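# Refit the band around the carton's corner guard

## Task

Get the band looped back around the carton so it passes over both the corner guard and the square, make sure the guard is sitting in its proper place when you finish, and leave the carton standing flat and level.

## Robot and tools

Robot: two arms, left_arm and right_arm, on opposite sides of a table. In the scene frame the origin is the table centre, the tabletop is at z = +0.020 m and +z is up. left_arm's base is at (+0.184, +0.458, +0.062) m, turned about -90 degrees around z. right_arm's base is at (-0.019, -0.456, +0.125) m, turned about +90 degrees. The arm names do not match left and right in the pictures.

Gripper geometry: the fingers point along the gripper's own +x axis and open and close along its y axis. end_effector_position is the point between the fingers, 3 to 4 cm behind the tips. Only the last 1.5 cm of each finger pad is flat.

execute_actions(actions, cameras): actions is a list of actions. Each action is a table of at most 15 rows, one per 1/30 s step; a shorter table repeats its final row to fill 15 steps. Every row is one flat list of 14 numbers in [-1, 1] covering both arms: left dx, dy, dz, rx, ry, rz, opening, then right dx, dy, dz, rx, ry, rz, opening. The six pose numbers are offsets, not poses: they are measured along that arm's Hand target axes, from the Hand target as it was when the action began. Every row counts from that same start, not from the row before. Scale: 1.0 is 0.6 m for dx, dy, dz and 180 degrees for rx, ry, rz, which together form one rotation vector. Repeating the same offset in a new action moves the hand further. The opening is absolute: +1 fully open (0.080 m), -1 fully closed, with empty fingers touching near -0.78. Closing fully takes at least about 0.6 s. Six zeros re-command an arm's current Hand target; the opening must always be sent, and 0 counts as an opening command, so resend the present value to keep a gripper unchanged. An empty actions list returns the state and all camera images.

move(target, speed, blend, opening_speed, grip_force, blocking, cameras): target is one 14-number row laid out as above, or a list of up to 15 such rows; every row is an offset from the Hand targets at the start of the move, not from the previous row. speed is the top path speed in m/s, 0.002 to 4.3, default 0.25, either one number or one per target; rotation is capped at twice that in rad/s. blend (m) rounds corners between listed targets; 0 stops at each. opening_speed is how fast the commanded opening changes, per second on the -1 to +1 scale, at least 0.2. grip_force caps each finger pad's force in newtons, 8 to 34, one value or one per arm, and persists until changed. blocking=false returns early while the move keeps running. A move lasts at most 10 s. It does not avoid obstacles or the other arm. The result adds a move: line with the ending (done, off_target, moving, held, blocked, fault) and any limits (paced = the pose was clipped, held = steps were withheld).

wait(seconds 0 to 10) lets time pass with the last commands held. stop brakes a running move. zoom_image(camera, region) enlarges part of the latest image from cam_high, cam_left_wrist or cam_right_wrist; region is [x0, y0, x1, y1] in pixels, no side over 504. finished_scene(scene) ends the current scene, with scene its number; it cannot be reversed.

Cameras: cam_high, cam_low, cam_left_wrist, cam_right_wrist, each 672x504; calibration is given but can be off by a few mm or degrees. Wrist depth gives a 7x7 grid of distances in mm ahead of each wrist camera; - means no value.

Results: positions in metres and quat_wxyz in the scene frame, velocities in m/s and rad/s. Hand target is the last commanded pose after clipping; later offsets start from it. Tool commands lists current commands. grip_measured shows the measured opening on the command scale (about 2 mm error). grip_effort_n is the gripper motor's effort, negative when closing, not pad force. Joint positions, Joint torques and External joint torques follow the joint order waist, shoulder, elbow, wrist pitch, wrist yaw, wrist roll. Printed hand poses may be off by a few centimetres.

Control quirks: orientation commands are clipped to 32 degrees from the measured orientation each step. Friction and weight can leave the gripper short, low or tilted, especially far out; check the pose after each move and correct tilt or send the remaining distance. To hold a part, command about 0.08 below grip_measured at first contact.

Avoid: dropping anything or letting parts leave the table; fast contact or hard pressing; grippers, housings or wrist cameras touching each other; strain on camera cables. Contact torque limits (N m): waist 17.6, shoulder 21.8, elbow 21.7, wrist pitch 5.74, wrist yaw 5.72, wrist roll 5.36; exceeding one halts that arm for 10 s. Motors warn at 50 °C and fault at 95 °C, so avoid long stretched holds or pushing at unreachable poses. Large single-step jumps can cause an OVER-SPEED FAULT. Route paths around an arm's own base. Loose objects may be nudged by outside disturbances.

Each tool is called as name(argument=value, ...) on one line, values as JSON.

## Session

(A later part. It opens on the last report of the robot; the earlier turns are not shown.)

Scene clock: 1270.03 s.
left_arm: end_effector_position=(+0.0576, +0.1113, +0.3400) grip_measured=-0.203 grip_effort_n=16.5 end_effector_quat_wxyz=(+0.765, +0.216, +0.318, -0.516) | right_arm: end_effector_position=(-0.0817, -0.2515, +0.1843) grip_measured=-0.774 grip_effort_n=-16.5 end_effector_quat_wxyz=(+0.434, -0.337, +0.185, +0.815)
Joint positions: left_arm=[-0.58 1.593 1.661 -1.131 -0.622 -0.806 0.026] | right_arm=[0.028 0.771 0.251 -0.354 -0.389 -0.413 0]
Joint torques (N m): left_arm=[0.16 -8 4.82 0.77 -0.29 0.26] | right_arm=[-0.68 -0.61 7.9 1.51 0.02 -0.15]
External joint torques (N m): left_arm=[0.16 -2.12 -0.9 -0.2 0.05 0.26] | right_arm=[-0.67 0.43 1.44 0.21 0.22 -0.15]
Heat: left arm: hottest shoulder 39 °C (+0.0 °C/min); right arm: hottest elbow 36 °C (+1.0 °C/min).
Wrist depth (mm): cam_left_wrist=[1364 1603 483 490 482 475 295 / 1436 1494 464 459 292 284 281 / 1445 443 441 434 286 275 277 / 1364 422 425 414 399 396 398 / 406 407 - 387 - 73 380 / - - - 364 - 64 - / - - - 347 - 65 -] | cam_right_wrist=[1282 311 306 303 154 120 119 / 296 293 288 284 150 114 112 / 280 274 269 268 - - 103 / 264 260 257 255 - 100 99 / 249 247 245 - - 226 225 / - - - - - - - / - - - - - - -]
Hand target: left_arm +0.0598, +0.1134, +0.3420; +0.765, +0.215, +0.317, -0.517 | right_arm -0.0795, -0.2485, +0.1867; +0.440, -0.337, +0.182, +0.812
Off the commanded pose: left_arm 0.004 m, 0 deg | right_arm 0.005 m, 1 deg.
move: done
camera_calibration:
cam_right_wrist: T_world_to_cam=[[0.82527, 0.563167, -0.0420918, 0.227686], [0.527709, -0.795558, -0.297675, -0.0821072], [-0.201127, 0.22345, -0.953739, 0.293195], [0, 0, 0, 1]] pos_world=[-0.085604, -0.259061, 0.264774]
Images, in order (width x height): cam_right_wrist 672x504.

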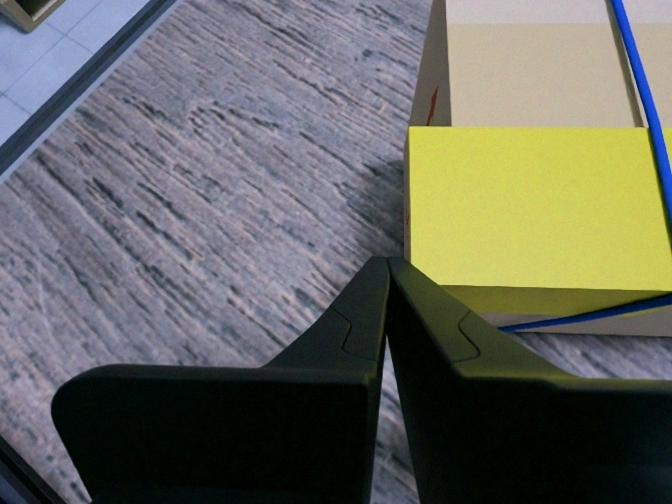

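move(target=[0,0,0,0,0,0,-0.2,0,-0.019,0,0,0,0,-1], speed=0.03, cameras=["cam_right_wrist"])

Scene clock: 1272.20 s.
left_arm: end_effector_position=(+0.0576, +0.1113, +0.3400) grip_measured=-0.203 grip_effort_n=16.5 end_effector_quat_wxyz=(+0.765, +0.216, +0.318, -0.516) | right_arm: end_effector_position=(-0.0724, -0.2461, +0.1832) grip_measured=-0.774 grip_effort_n=-16.0 end_effector_quat_wxyz=(+0.434, -0.337, +0.187, +0.814)
Joint positions: left_arm=[-0.58 1.593 1.661 -1.131 -0.622 -0.806 0.026] | right_arm=[-0.049 0.826 0.266 -0.344 -0.439 -0.479 0]
Joint torques (N m): left_arm=[0.05 -8.11 4.8 0.74 -0.3 0.22] | right_arm=[-0.78 -0.75 8.1 1.52 -0.03 -0.12]
External joint torques (N m): left_arm=[0.06 -2.22 -0.93 -0.23 0.04 0.22] | right_arm=[-0.78 0.46 1.84 0.29 0.2 -0.13]
Heat: left arm: hottest shoulder 39 °C (+0.0 °C/min); right arm: hottest elbow 37 °C (+2.0 °C/min).
Wrist depth (mm): cam_left_wrist=[1399 1603 486 488 477 474 296 / 1436 1525 461 458 292 285 281 / 1436 451 440 435 287 275 278 / 1390 419 421 414 400 400 398 / 410 404 - 389 - 73 382 / - - - 364 - 64 - / - - - 349 - 65 -] | cam_right_wrist=[1454 308 304 302 123 119 117 / 297 292 287 282 113 112 110 / 278 274 271 265 - - 101 / 263 260 253 252 - 97 97 / 249 245 246 - - 225 224 / - - - - - - - / - - - - - - -]
Hand target: left_arm +0.0598, +0.1134, +0.3420; +0.765, +0.215, +0.317, -0.517 | right_arm -0.0699, -0.2422, +0.1868; +0.440, -0.337, +0.182, +0.812
Off the commanded pose: left_arm 0.004 m, 0 deg | right_arm 0.006 m, 1 deg.
move: done
camera_calibration:
cam_right_wrist: T_world_to_cam=[[0.825384, 0.562783, -0.0449032, 0.217384], [0.527184, -0.796746, -0.29542, -0.0838444], [-0.202034, 0.220163, -0.954312, 0.292131], [0, 0, 0, 1]] pos_world=[-0.0762036, -0.253459, 0.263776]
Images, in order (width x height): cam_right_wrist 672x504.

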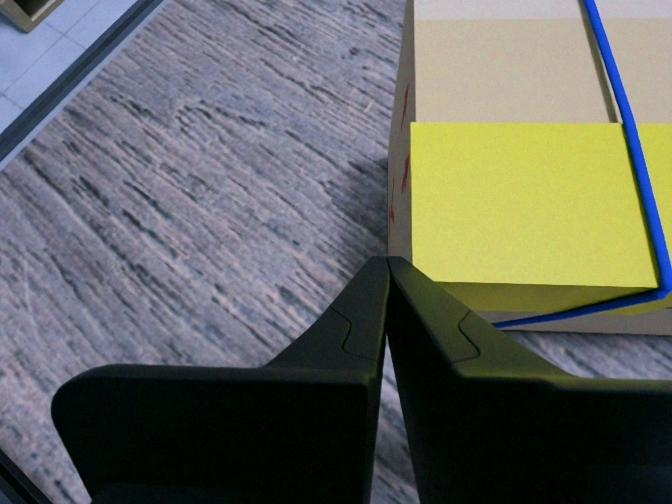

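move(target=[[0,0,0,0,0,0,-0.2,-0.08,0.012,0,0,0,0,-1],[0,0,0,0,0,0,-0.2,-0.0975,-0.112,0,0,0,0,-0.55]], speed=0.12, blend=[0.02,0], cameras=["cam_right_wrist","cam_low","cam_high"])

zoom_image(camera="cam_low", region=[130, 230, 250, 350])

zoom_image(camera="cam_high", region=[330, 160, 490, 320])

Scene clock: 1281.87 s.
left_arm: end_effector_position=(+0.0576, +0.1113, +0.3400) grip_measured=-0.203 grip_effort_n=16.5 end_effector_quat_wxyz=(+0.765, +0.216, +0.318, -0.516) | right_arm: end_effector_position=(+0.0073, -0.2427, +0.2243) grip_measured=-0.555 grip_effort_n=18.8 end_effector_quat_wxyz=(+0.439, -0.338, +0.188, +0.811)
Joint positions: left_arm=[-0.58 1.593 1.661 -1.131 -0.622 -0.806 0.026] | right_arm=[-0.593 1.019 0.544 -0.737 -0.704 -1.034 0.01]
Joint torques (N m): left_arm=[0.17 -8.22 4.75 0.71 -0.35 0.22] | right_arm=[-0.32 -1.66 7.93 0.75 -0.59 -0.16]
External joint torques (N m): left_arm=[0.16 -2.39 -0.95 -0.26 -0.01 0.22] | right_arm=[-0.34 0.37 1.95 -0.07 -0.17 -0.16]
Heat: left arm: hottest shoulder 39 °C (+0.0 °C/min); right arm: hottest elbow 37 °C (+2.0 °C/min).
Wrist depth (mm): cam_left_wrist=[1315 1603 495 487 480 474 296 / 1436 1494 461 460 292 285 282 / 1464 439 439 436 286 275 278 / 1390 420 420 414 401 399 399 / 399 405 - 388 - 73 381 / - - - 364 - 64 - / - - - 347 - 65 -] | cam_right_wrist=[1559 368 185 177 174 171 166 / 349 344 175 168 162 159 157 / 328 324 - 152 153 152 150 / 310 305 297 215 212 208 202 / 292 289 - - - 276 267 / - - - - - - - / - - - 250 - - -]
Hand target: left_arm +0.0598, +0.1134, +0.3420; +0.765, +0.215, +0.317, -0.517 | right_arm +0.0090, -0.2401, +0.2283; +0.440, -0.337, +0.182, +0.812
Off the commanded pose: left_arm 0.004 m, 0 deg | right_arm 0.005 m, 1 deg.
move: done
camera_calibration:
cam_right_wrist: T_world_to_cam=[[0.831685, 0.553738, -0.0409213, 0.148385], [0.51982, -0.802406, -0.293141, -0.112921], [-0.195159, 0.222529, -0.955193, 0.347377], [0, 0, 0, 1]] pos_world=[0.0030827, -0.250076, 0.304783]
Images, in order (width x height): cam_high 672x504, cam_low 672x504, cam_right_wrist 672x504.

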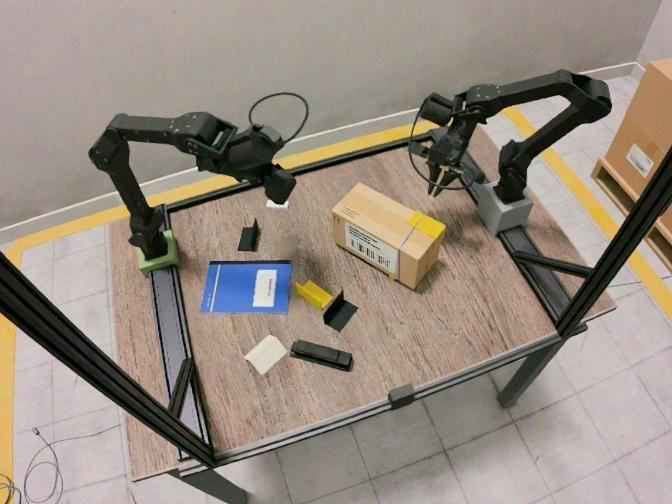

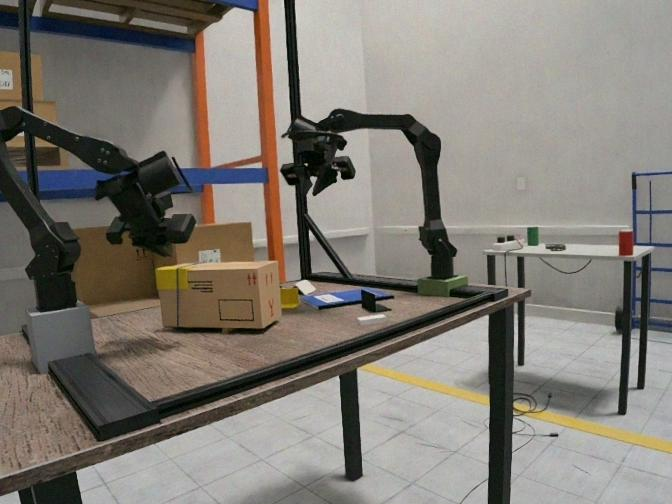

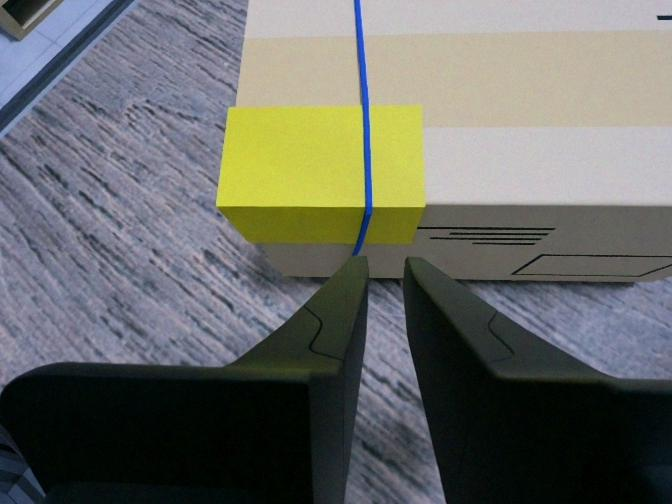

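Scaled by 4.200 from the camera's 672x504 image, which has a finer 960x720 frame.

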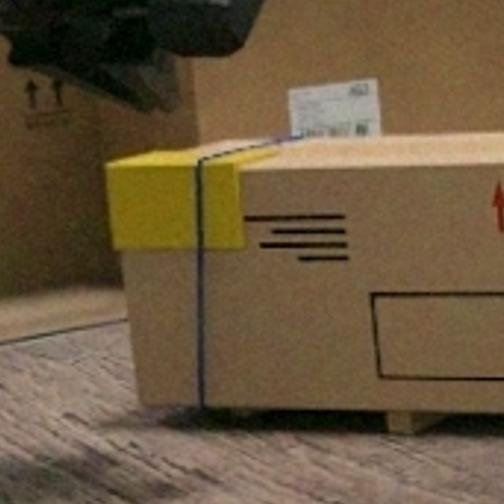

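Scaled by 3.150 from the camera's 672x504 image, which has a finer 960x720 frame.

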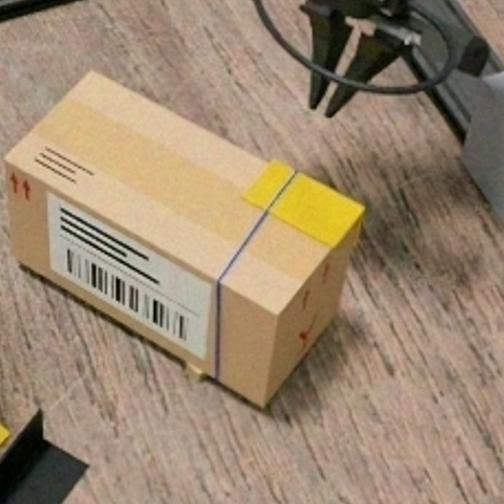

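move(target=[0,0,0,0,0,0,-0.2,0.074,0.009,-0.008,0,0,0,-0.55], speed=0.1, cameras=["cam_right_wrist"])

Scene clock: 1287.47 s.
left_arm: end_effector_position=(+0.0576, +0.1113, +0.3400) grip_measured=-0.203 grip_effort_n=16.5 end_effector_quat_wxyz=(+0.765, +0.216, +0.318, -0.516) | right_arm: end_effector_position=(-0.0092, -0.2175, +0.1976) grip_measured=-0.554 grip_effort_n=18.8 end_effector_quat_wxyz=(+0.443, -0.338, +0.175, +0.812)
Joint positions: left_arm=[-0.58 1.593 1.661 -1.131 -0.622 -0.806 0.026] | right_arm=[-0.425 1.09 0.441 -0.415 -0.637 -0.841 0.01]
Joint torques (N m): left_arm=[0.21 -8.14 4.72 0.75 -0.32 0.23] | right_arm=[0.22 -2 5.2 1.25 -0.36 0.15]
External joint torques (N m): left_arm=[0.24 -2.17 -1.07 -0.23 0.03 0.23] | right_arm=[0.23 0.42 -0.69 0.24 -0.01 0.15]
Heat: left arm: hottest shoulder 39 °C (+0.0 °C/min); right arm: hottest elbow 37 °C (+2.0 °C/min).
Wrist depth (mm): cam_left_wrist=[1339 1592 487 485 483 474 296 / 1426 1547 462 459 292 285 281 / 1445 438 439 437 287 275 278 / 1381 421 422 413 401 398 398 / 402 407 - 387 - 73 382 / - - - 365 - 64 - / - - - 348 - 65 -] | cam_right_wrist=[334 335 147 143 143 142 139 / 314 309 134 135 132 130 129 / 293 291 126 124 124 124 121 / 277 271 - 117 118 119 118 / 259 259 - - - 196 231 / - - - - - - - / - - - 225 - - -]
Hand target: left_arm +0.0598, +0.1134, +0.3420; +0.765, +0.215, +0.317, -0.517 | right_arm -0.0108, -0.2196, +0.1935; +0.440, -0.337, +0.182, +0.812
Off the commanded pose: left_arm 0.004 m, 0 deg | right_arm 0.005 m, 1 deg.
move: done
camera_calibration:
cam_right_wrist: T_world_to_cam=[[0.830351, 0.556947, -0.0180784, 0.143223], [0.525571, -0.793529, -0.306735, -0.0872321], [-0.185181, 0.245196, -0.951623, 0.317294], [0, 0, 0, 1]] pos_world=[-0.014322, -0.226788, 0.277777]
Images, in order (width x height): cam_right_wrist 672x504.

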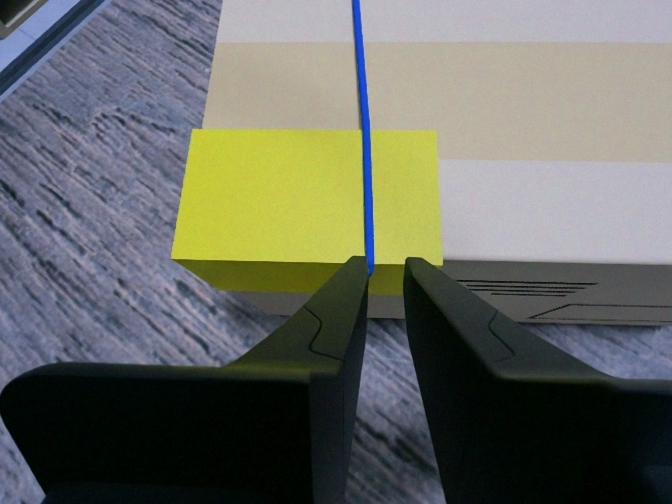

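move(target=[[0,0,0,0,0,0,-0.2,0.015,0.006,-0.008,0,0,0,-0.55],[0,0,0,0,0,0,-0.2,0.028,0.006,-0.012,0,0,0,-0.6],[0,0,0,0,0,0,-0.2,0.028,0.006,-0.012,0,0,0,-1]], speed=0.04, cameras=["cam_right_wrist"])

Scene clock: 1292.67 s.
left_arm: end_effector_position=(+0.0576, +0.1113, +0.3400) grip_measured=-0.203 grip_effort_n=16.5 end_effector_quat_wxyz=(+0.765, +0.216, +0.318, -0.516) | right_arm: end_effector_position=(-0.0140, -0.2158, +0.1863) grip_measured=-0.767 grip_effort_n=-49.1 end_effector_quat_wxyz=(+0.447, -0.330, +0.176, +0.813)
Joint positions: left_arm=[-0.58 1.593 1.661 -1.131 -0.622 -0.806 0.026] | right_arm=[-0.399 1.107 0.388 -0.314 -0.631 -0.793 0]
Joint torques (N m): left_arm=[0.07 -8.09 4.7 0.78 -0.28 0.21] | right_arm=[2.03 1.16 4.53 3.12 0.17 0.15]
External joint torques (N m): left_arm=[0.04 -2.31 -0.94 -0.18 0.06 0.21] | right_arm=[2.03 3.61 -1.26 2.07 0.52 0.14]
Heat: left arm: hottest shoulder 39 °C (+0.0 °C/min); right arm: hottest elbow 36 °C (+1.0 °C/min).
Wrist depth (mm): cam_left_wrist=[1356 1627 486 486 480 473 294 / 1580 1536 464 460 292 285 281 / 1436 443 440 433 285 275 284 / 1381 419 418 414 399 401 399 / 403 406 - 388 - 73 383 / - - - 365 - 64 - / - - - 348 - 65 -] | cam_right_wrist=[330 327 138 134 134 133 132 / 306 302 129 126 125 123 123 / 284 280 115 112 115 116 115 / 267 261 - 109 112 111 110 / 251 248 - - - 203 201 / - - - - - - - / - - - - - - -]
Hand target: left_arm +0.0598, +0.1134, +0.3420; +0.765, +0.215, +0.317, -0.517 | right_arm -0.0176, -0.2160, +0.1764; +0.440, -0.337, +0.182, +0.812
Off the commanded pose: left_arm 0.004 m, 0 deg | right_arm 0.010 m, 1 deg.
move: off_target (right_arm); target 2's new opening was sent with right_arm's hand 0.010 m and 1 deg from that target; target 3's new opening was sent with right_arm's hand 0.010 m and 1 deg from that target
camera_calibration:
cam_right_wrist: T_world_to_cam=[[0.835786, 0.548589, -0.0226369, 0.145171], [0.513865, -0.796075, -0.319699, -0.0850502], [-0.193404, 0.255568, -0.947249, 0.306629], [0, 0, 0, 1]] pos_world=[-0.0183247, -0.22571, 0.26655]
Images, in order (width x height): cam_right_wrist 672x504.

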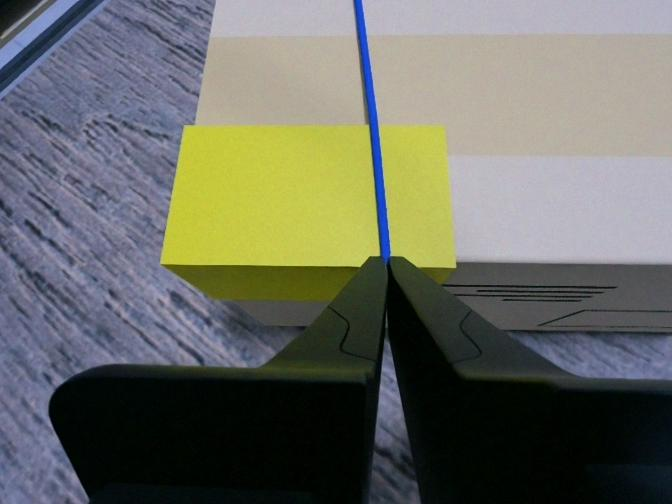

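move(target=[[0,0,0,0,0,0,-0.2,-0.045,0,0.006,0,0,0,-1],[0,0,0,0,0,0,-0.2,-0.045,0.034,0.006,0,0,0,-1]], speed=0.035, cameras=["cam_right_wrist"])

Scene clock: 1297.60 s.
left_arm: end_effector_position=(+0.0576, +0.1113, +0.3400) grip_measured=-0.203 grip_effort_n=16.5 end_effector_quat_wxyz=(+0.765, +0.216, +0.318, -0.516) | right_arm: end_effector_position=(-0.0246, -0.2396, +0.1981) grip_measured=-0.771 grip_effort_n=-33.7 end_effector_quat_wxyz=(+0.439, -0.339, +0.182, +0.812)
Joint positions: left_arm=[-0.58 1.593 1.661 -1.131 -0.622 -0.806 0.026] | right_arm=[-0.388 0.941 0.386 -0.503 -0.617 -0.804 0]
Joint torques (N m): left_arm=[0.13 -7.97 4.84 0.78 -0.25 0.22] | right_arm=[0.05 -3.2 5.84 0.93 -0.43 0.15]
External joint torques (N m): left_arm=[0.13 -2.09 -0.89 -0.2 0.08 0.22] | right_arm=[0.07 -1.53 -0.29 -0.11 -0.09 0.15]
Heat: left arm: hottest shoulder 39 °C (+0.0 °C/min); right arm: hottest elbow 36 °C (+1.0 °C/min).
Wrist depth (mm): cam_left_wrist=[1339 1580 492 487 480 473 295 / 1417 1525 462 459 291 284 281 / 1436 440 440 434 286 275 278 / 1373 418 422 413 399 399 398 / 406 404 - 388 - 73 381 / - - - 366 - 64 - / - - - 348 - 65 -] | cam_right_wrist=[1354 329 326 142 141 138 137 / 310 309 306 135 126 129 127 / 295 290 125 124 120 122 120 / 277 271 264 117 116 145 140 / 262 259 260 - - 243 243 / - - - - - - - / - - - - - - -]
Hand target: left_arm +0.0598, +0.1134, +0.3420; +0.765, +0.215, +0.317, -0.517 | right_arm -0.0256, -0.2409, +0.1982; +0.440, -0.337, +0.182, +0.812
Off the commanded pose: left_arm 0.004 m, 0 deg | right_arm 0.002 m, 0 deg.
move: done
camera_calibration:
cam_right_wrist: T_world_to_cam=[[0.829804, 0.557225, -0.0304181, 0.170811], [0.524863, -0.797807, -0.296687, -0.0995868], [-0.18959, 0.230227, -0.95449, 0.317274], [0, 0, 0, 1]] pos_world=[-0.0293182, -0.247676, 0.278485]
Images, in order (width x height): cam_right_wrist 672x504.

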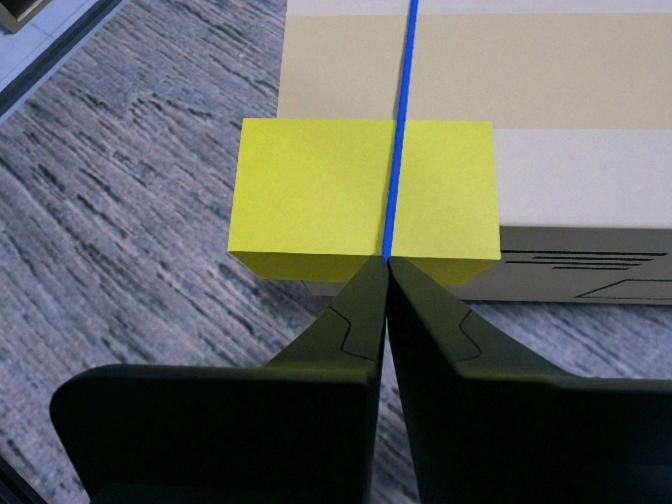

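move(target=[[0,0,0,0,0,0,-0.2,0.032,0,0.004,0,0,0,-1],[0,0,0,0,0,0,-0.2,0.032,0,0.004,0,0,0,-0.4],[0,0,0,0,0,0,-0.2,-0.05,0,0,0,0,0,-0.4]], speed=[0.04,0.03,0.08], cameras=["cam_right_wrist"])

Scene clock: 1303.57 s.
left_arm: end_effector_position=(+0.0576, +0.1113, +0.3400) grip_measured=-0.203 grip_effort_n=16.5 end_effector_quat_wxyz=(+0.765, +0.216, +0.318, -0.516) | right_arm: end_effector_position=(-0.0155, -0.2614, +0.2134) grip_measured=-0.404 grip_effort_n=18.8 end_effector_quat_wxyz=(+0.437, -0.338, +0.193, +0.811)
Joint positions: left_arm=[-0.58 1.593 1.661 -1.131 -0.622 -0.806 0.026] | right_arm=[-0.524 0.87 0.442 -0.742 -0.678 -0.951 0.017]
Joint torques (N m): left_arm=[0.09 -8.13 4.74 0.73 -0.25 0.23] | right_arm=[-0.34 -2.16 8.1 0.82 -0.57 -0.17]
External joint torques (N m): left_arm=[0.09 -2.22 -1 -0.24 0.09 0.23] | right_arm=[-0.35 -0.91 1.99 -0.06 -0.17 -0.17]
Heat: left arm: hottest shoulder 39 °C (+0.0 °C/min); right arm: hottest elbow 36 °C (+0.0 °C/min).
Wrist depth (mm): cam_left_wrist=[1339 1592 485 485 477 471 296 / 1399 1525 462 460 292 285 280 / 1426 444 439 433 286 275 277 / 1390 419 419 414 399 399 398 / 399 404 - 389 - 73 381 / - - - 366 - 64 - / - - - 347 - 65 -] | cam_right_wrist=[1435 351 347 162 158 156 152 / 333 331 323 150 145 147 143 / 314 309 302 141 140 140 139 / 299 292 290 210 205 250 217 / 281 279 - - - 262 255 / - - - 255 - - - / - - - 242 - - -]
Hand target: left_arm +0.0598, +0.1134, +0.3420; +0.765, +0.215, +0.317, -0.517 | right_arm -0.0140, -0.2587, +0.2193; +0.440, -0.337, +0.182, +0.812
Off the commanded pose: left_arm 0.004 m, 0 deg | right_arm 0.007 m, 1 deg.
move: done
camera_calibration:
cam_right_wrist: T_world_to_cam=[[0.831464, 0.553311, -0.0501559, 0.179075], [0.51839, -0.805114, -0.288207, -0.121006], [-0.199849, 0.213634, -0.956254, 0.334511], [0, 0, 0, 1]] pos_world=[-0.0193139, -0.26797, 0.293984]
Images, in order (width x height): cam_right_wrist 672x504.

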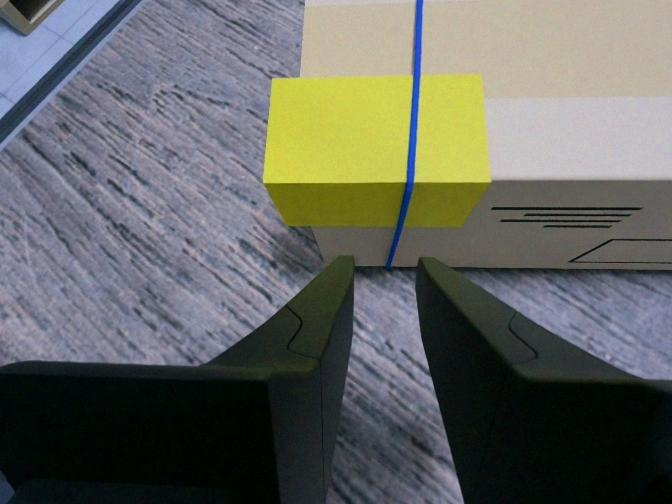

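move(target=[[0,0,0,0,0,0,-0.2,0,0.086,0.004,0,0,0,-1],[0,0,0,0,0,0,-0.2,0.092,0.088,0.010,0,0,0,-1],[0,0,0,0,0,0,-0.2,0.092,0.062,0.010,0,0,0,-1]], speed=[0.12,0.08,0.03], cameras=["cam_right_wrist"])

Scene clock: 1310.90 s.
left_arm: end_effector_position=(+0.0576, +0.1113, +0.3400) grip_measured=-0.203 grip_effort_n=16.5 end_effector_quat_wxyz=(+0.765, +0.216, +0.318, -0.516) | right_arm: end_effector_position=(-0.0714, -0.2466, +0.1811) grip_measured=-0.774 grip_effort_n=-16.0 end_effector_quat_wxyz=(+0.434, -0.337, +0.187, +0.814)
Joint positions: left_arm=[-0.58 1.593 1.661 -1.131 -0.622 -0.806 0.026] | right_arm=[-0.058 0.829 0.258 -0.336 -0.445 -0.486 0]
Joint torques (N m): left_arm=[0.17 -8.15 4.72 0.75 -0.28 0.28] | right_arm=[-0.74 -0.73 7.99 1.51 -0.04 -0.11]
External joint torques (N m): left_arm=[0.17 -2.28 -1 -0.22 0.06 0.27] | right_arm=[-0.74 0.46 1.77 0.29 0.19 -0.11]
Heat: left arm: hottest shoulder 39 °C (+0.0 °C/min); right arm: hottest elbow 36 °C (-1.0 °C/min).
Wrist depth (mm): cam_left_wrist=[1339 1580 492 486 479 474 295 / 1455 1536 463 458 292 285 281 / 1455 444 439 434 286 276 278 / 1390 418 425 414 400 398 398 / 404 406 - 388 - 73 381 / - - - 365 - 64 - / - - - 348 - 65 -] | cam_right_wrist=[1305 307 303 300 - 117 114 / 292 289 285 281 112 110 109 / 277 272 269 264 103 100 98 / 261 257 251 250 99 97 94 / 246 243 243 - - 200 220 / - - - - - - - / - - - - - - -]
Hand target: left_arm +0.0598, +0.1134, +0.3420; +0.765, +0.215, +0.317, -0.517 | right_arm -0.0688, -0.2428, +0.1845; +0.440, -0.337, +0.182, +0.812
Off the commanded pose: left_arm 0.004 m, 0 deg | right_arm 0.006 m, 1 deg.
move: done
camera_calibration:
cam_right_wrist: T_world_to_cam=[[0.825271, 0.562968, -0.0446609, 0.216716], [0.52729, -0.796453, -0.29602, -0.0851812], [-0.20222, 0.220747, -0.954137, 0.290431], [0, 0, 0, 1]] pos_world=[-0.0752033, -0.253959, 0.261575]
Images, in order (width x height): cam_right_wrist 672x504.

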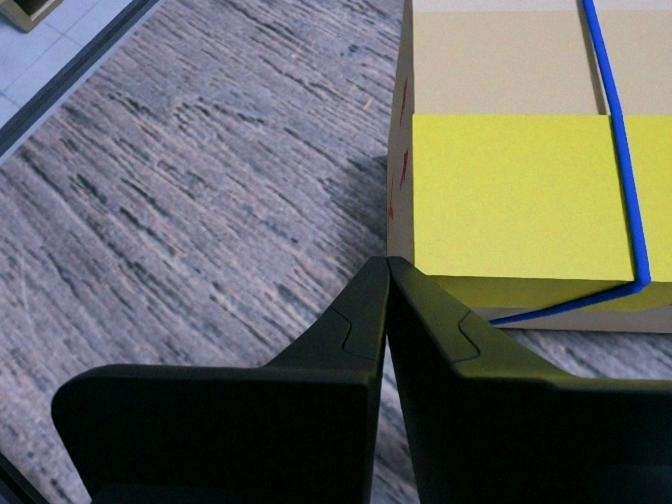

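move(target=[[0,0,0,0,0,0,-0.2,-0.08,0.012,0,0,0,0,-1],[0,0,0,0,0,0,-0.2,-0.0975,-0.098,0,0,0,0,-0.55],[0,0,0,0,0,0,-0.2,-0.0235,-0.087,-0.008,0,0,0,-0.55]], speed=[0.12,0.12,0.08], blend=[0.02,0,0], cameras=["cam_right_wrist"])

Scene clock: 1317.30 s.
left_arm: end_effector_position=(+0.0576, +0.1113, +0.3400) grip_measured=-0.203 grip_effort_n=16.5 end_effector_quat_wxyz=(+0.765, +0.216, +0.318, -0.516) | right_arm: end_effector_position=(-0.0161, -0.2233, +0.1951) grip_measured=-0.554 grip_effort_n=18.8 end_effector_quat_wxyz=(+0.443, -0.338, +0.175, +0.812)
Joint positions: left_arm=[-0.58 1.593 1.661 -1.131 -0.622 -0.806 0.026] | right_arm=[-0.4 1.046 0.408 -0.411 -0.624 -0.814 0.01]
Joint torques (N m): left_arm=[0.05 -8.11 4.78 0.75 -0.28 0.23] | right_arm=[0.21 -1.78 5.28 1.27 -0.36 0.16]
External joint torques (N m): left_arm=[0.04 -2.16 -0.98 -0.22 0.06 0.23] | right_arm=[0.23 0.42 -0.72 0.21 -0.02 0.16]
Heat: left arm: hottest shoulder 39 °C (+0.0 °C/min); right arm: hottest elbow 36 °C (+0.0 °C/min).
Wrist depth (mm): cam_left_wrist=[- 1592 484 486 485 473 295 / 1399 1547 462 458 292 284 282 / 1436 438 439 435 286 276 277 / 1390 420 421 411 399 399 398 / 410 407 - 388 - 73 382 / - - - 364 - 64 - / - - - 348 - 65 -] | cam_right_wrist=[330 328 146 140 139 137 136 / 311 308 128 134 130 128 126 / 288 288 121 - 119 121 120 / 272 269 117 116 - 116 116 / 258 255 - - - 202 238 / - - - - - - - / - - - 224 - - -]
Hand target: left_arm +0.0598, +0.1134, +0.3420; +0.765, +0.215, +0.317, -0.517 | right_arm -0.0178, -0.2255, +0.1911; +0.440, -0.337, +0.182, +0.812
Off the commanded pose: left_arm 0.004 m, 0 deg | right_arm 0.005 m, 1 deg.
move: done
camera_calibration:
cam_right_wrist: T_world_to_cam=[[0.830437, 0.556806, -0.0184806, 0.152219], [0.525363, -0.793719, -0.306601, -0.0890296], [-0.185386, 0.244904, -0.951659, 0.315092], [0, 0, 0, 1]] pos_world=[-0.021222, -0.232588, 0.275377]
Images, in order (width x height): cam_right_wrist 672x504.

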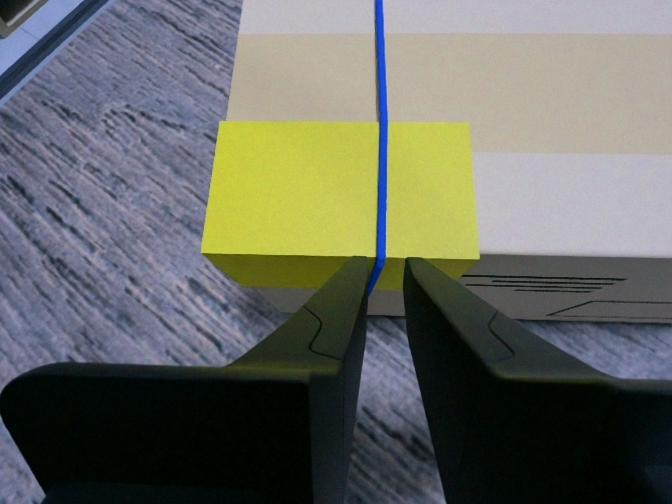

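move(target=[[0,0,0,0,0,0,-0.2,-0.14,0,0.03,0,0,0,-0.55]], speed=0.15, cameras=["cam_right_wrist","cam_low","cam_high"])

zoom_image(camera="cam_low", region=[130, 230, 250, 350])

zoom_image(camera="cam_high", region=[330, 160, 490, 320])

Scene clock: 1321.17 s.
left_arm: end_effector_position=(+0.0576, +0.1113, +0.3400) grip_measured=-0.203 grip_effort_n=16.5 end_effector_quat_wxyz=(+0.765, +0.216, +0.318, -0.516) | right_arm: end_effector_position=(+0.0061, -0.2665, +0.2588) grip_measured=-0.554 grip_effort_n=19.3 end_effector_quat_wxyz=(+0.438, -0.338, +0.189, +0.811)
Joint positions: left_arm=[-0.58 1.593 1.661 -1.131 -0.622 -0.806 0.026] | right_arm=[-0.688 0.923 0.651 -1.022 -0.735 -1.154 0.01]
Joint torques (N m): left_arm=[-0.04 -8.16 4.65 0.76 -0.29 0.24] | right_arm=[-0.35 -1.39 7.95 0.6 -0.61 -0.18]
External joint torques (N m): left_arm=[-0.06 -2.22 -1.07 -0.2 0.06 0.24] | right_arm=[-0.36 0.07 1.96 -0.09 -0.17 -0.18]
Heat: left arm: hottest shoulder 39 °C (+0.0 °C/min); right arm: hottest elbow 36 °C (+0.0 °C/min).
Wrist depth (mm): cam_left_wrist=[1339 1592 486 487 482 475 296 / 1445 1547 463 459 292 285 281 / 1436 438 441 434 286 275 278 / 1356 422 422 414 399 399 396 / 407 406 - 388 - 73 383 / - - - 365 - 64 - / - - - 348 - 65 -] | cam_right_wrist=[1536 410 405 223 217 211 208 / 396 388 382 211 204 199 196 / 370 367 357 - 191 192 187 / 346 341 339 279 272 270 259 / 329 326 - - - 307 301 / - - - - - - - / - - - - - - -]
Hand target: left_arm +0.0598, +0.1134, +0.3420; +0.765, +0.215, +0.317, -0.517 | right_arm +0.0076, -0.2645, +0.2633; +0.440, -0.337, +0.182, +0.812
Off the commanded pose: left_arm 0.004 m, 0 deg | right_arm 0.005 m, 1 deg.
move: done
camera_calibration:
cam_right_wrist: T_world_to_cam=[[0.831397, 0.553925, -0.0441225, 0.164836], [0.519377, -0.802857, -0.292691, -0.12147], [-0.197553, 0.220426, -0.955189, 0.38491], [0, 0, 0, 1]] pos_world=[0.00208469, -0.273674, 0.339381]
Images, in order (width x height): cam_high 672x504, cam_low 672x504, cam_right_wrist 672x504.

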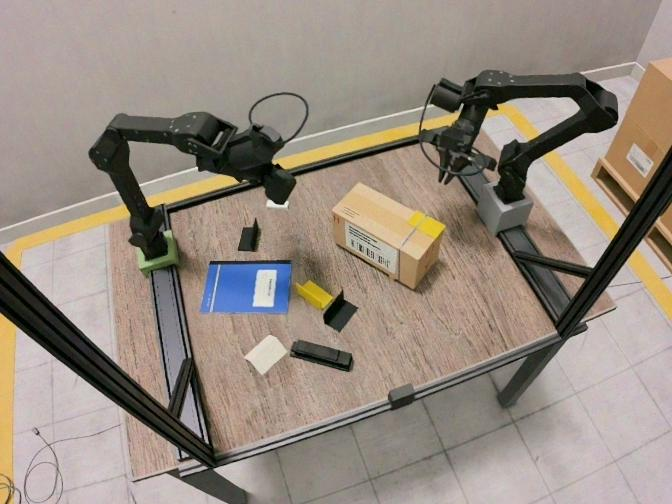

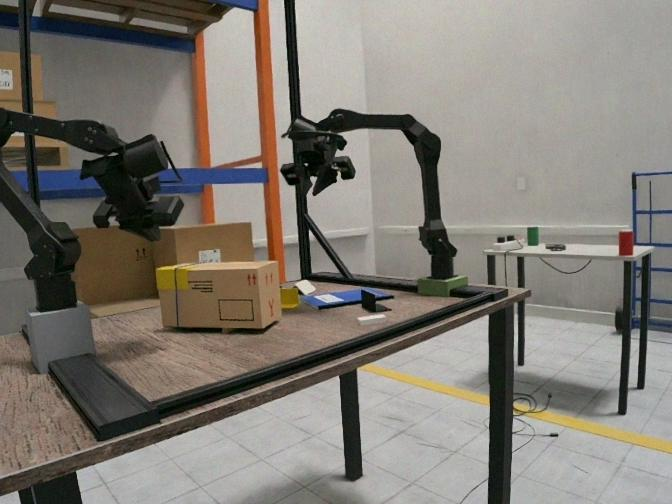

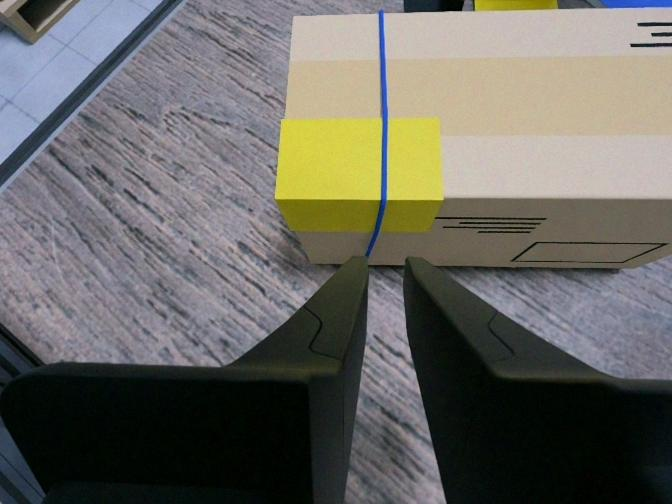

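Scaled by 4.200 from the camera's 672x504 image, which has a finer 960x720 frame.

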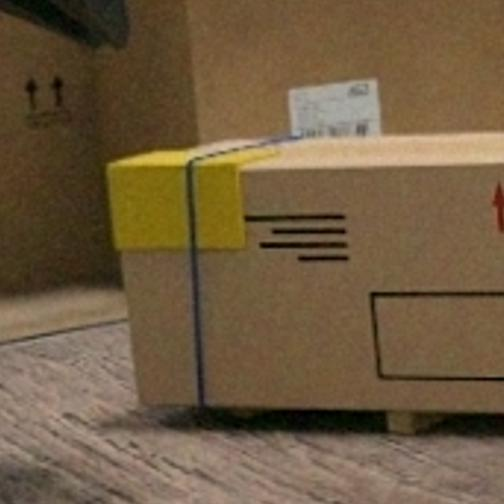

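Scaled by 3.150 from the camera's 672x504 image, which has a finer 960x720 frame.

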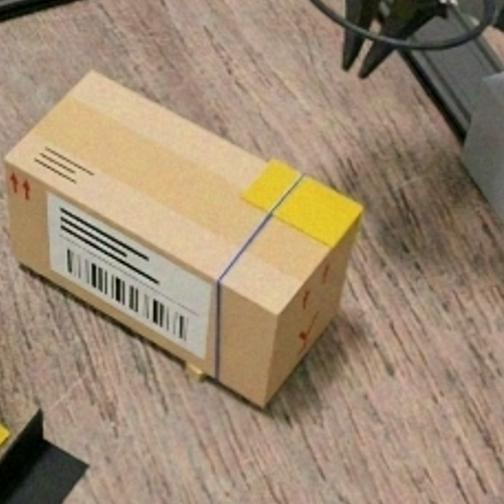

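finished_scene(scene=2)

The scene is finished: the task was done.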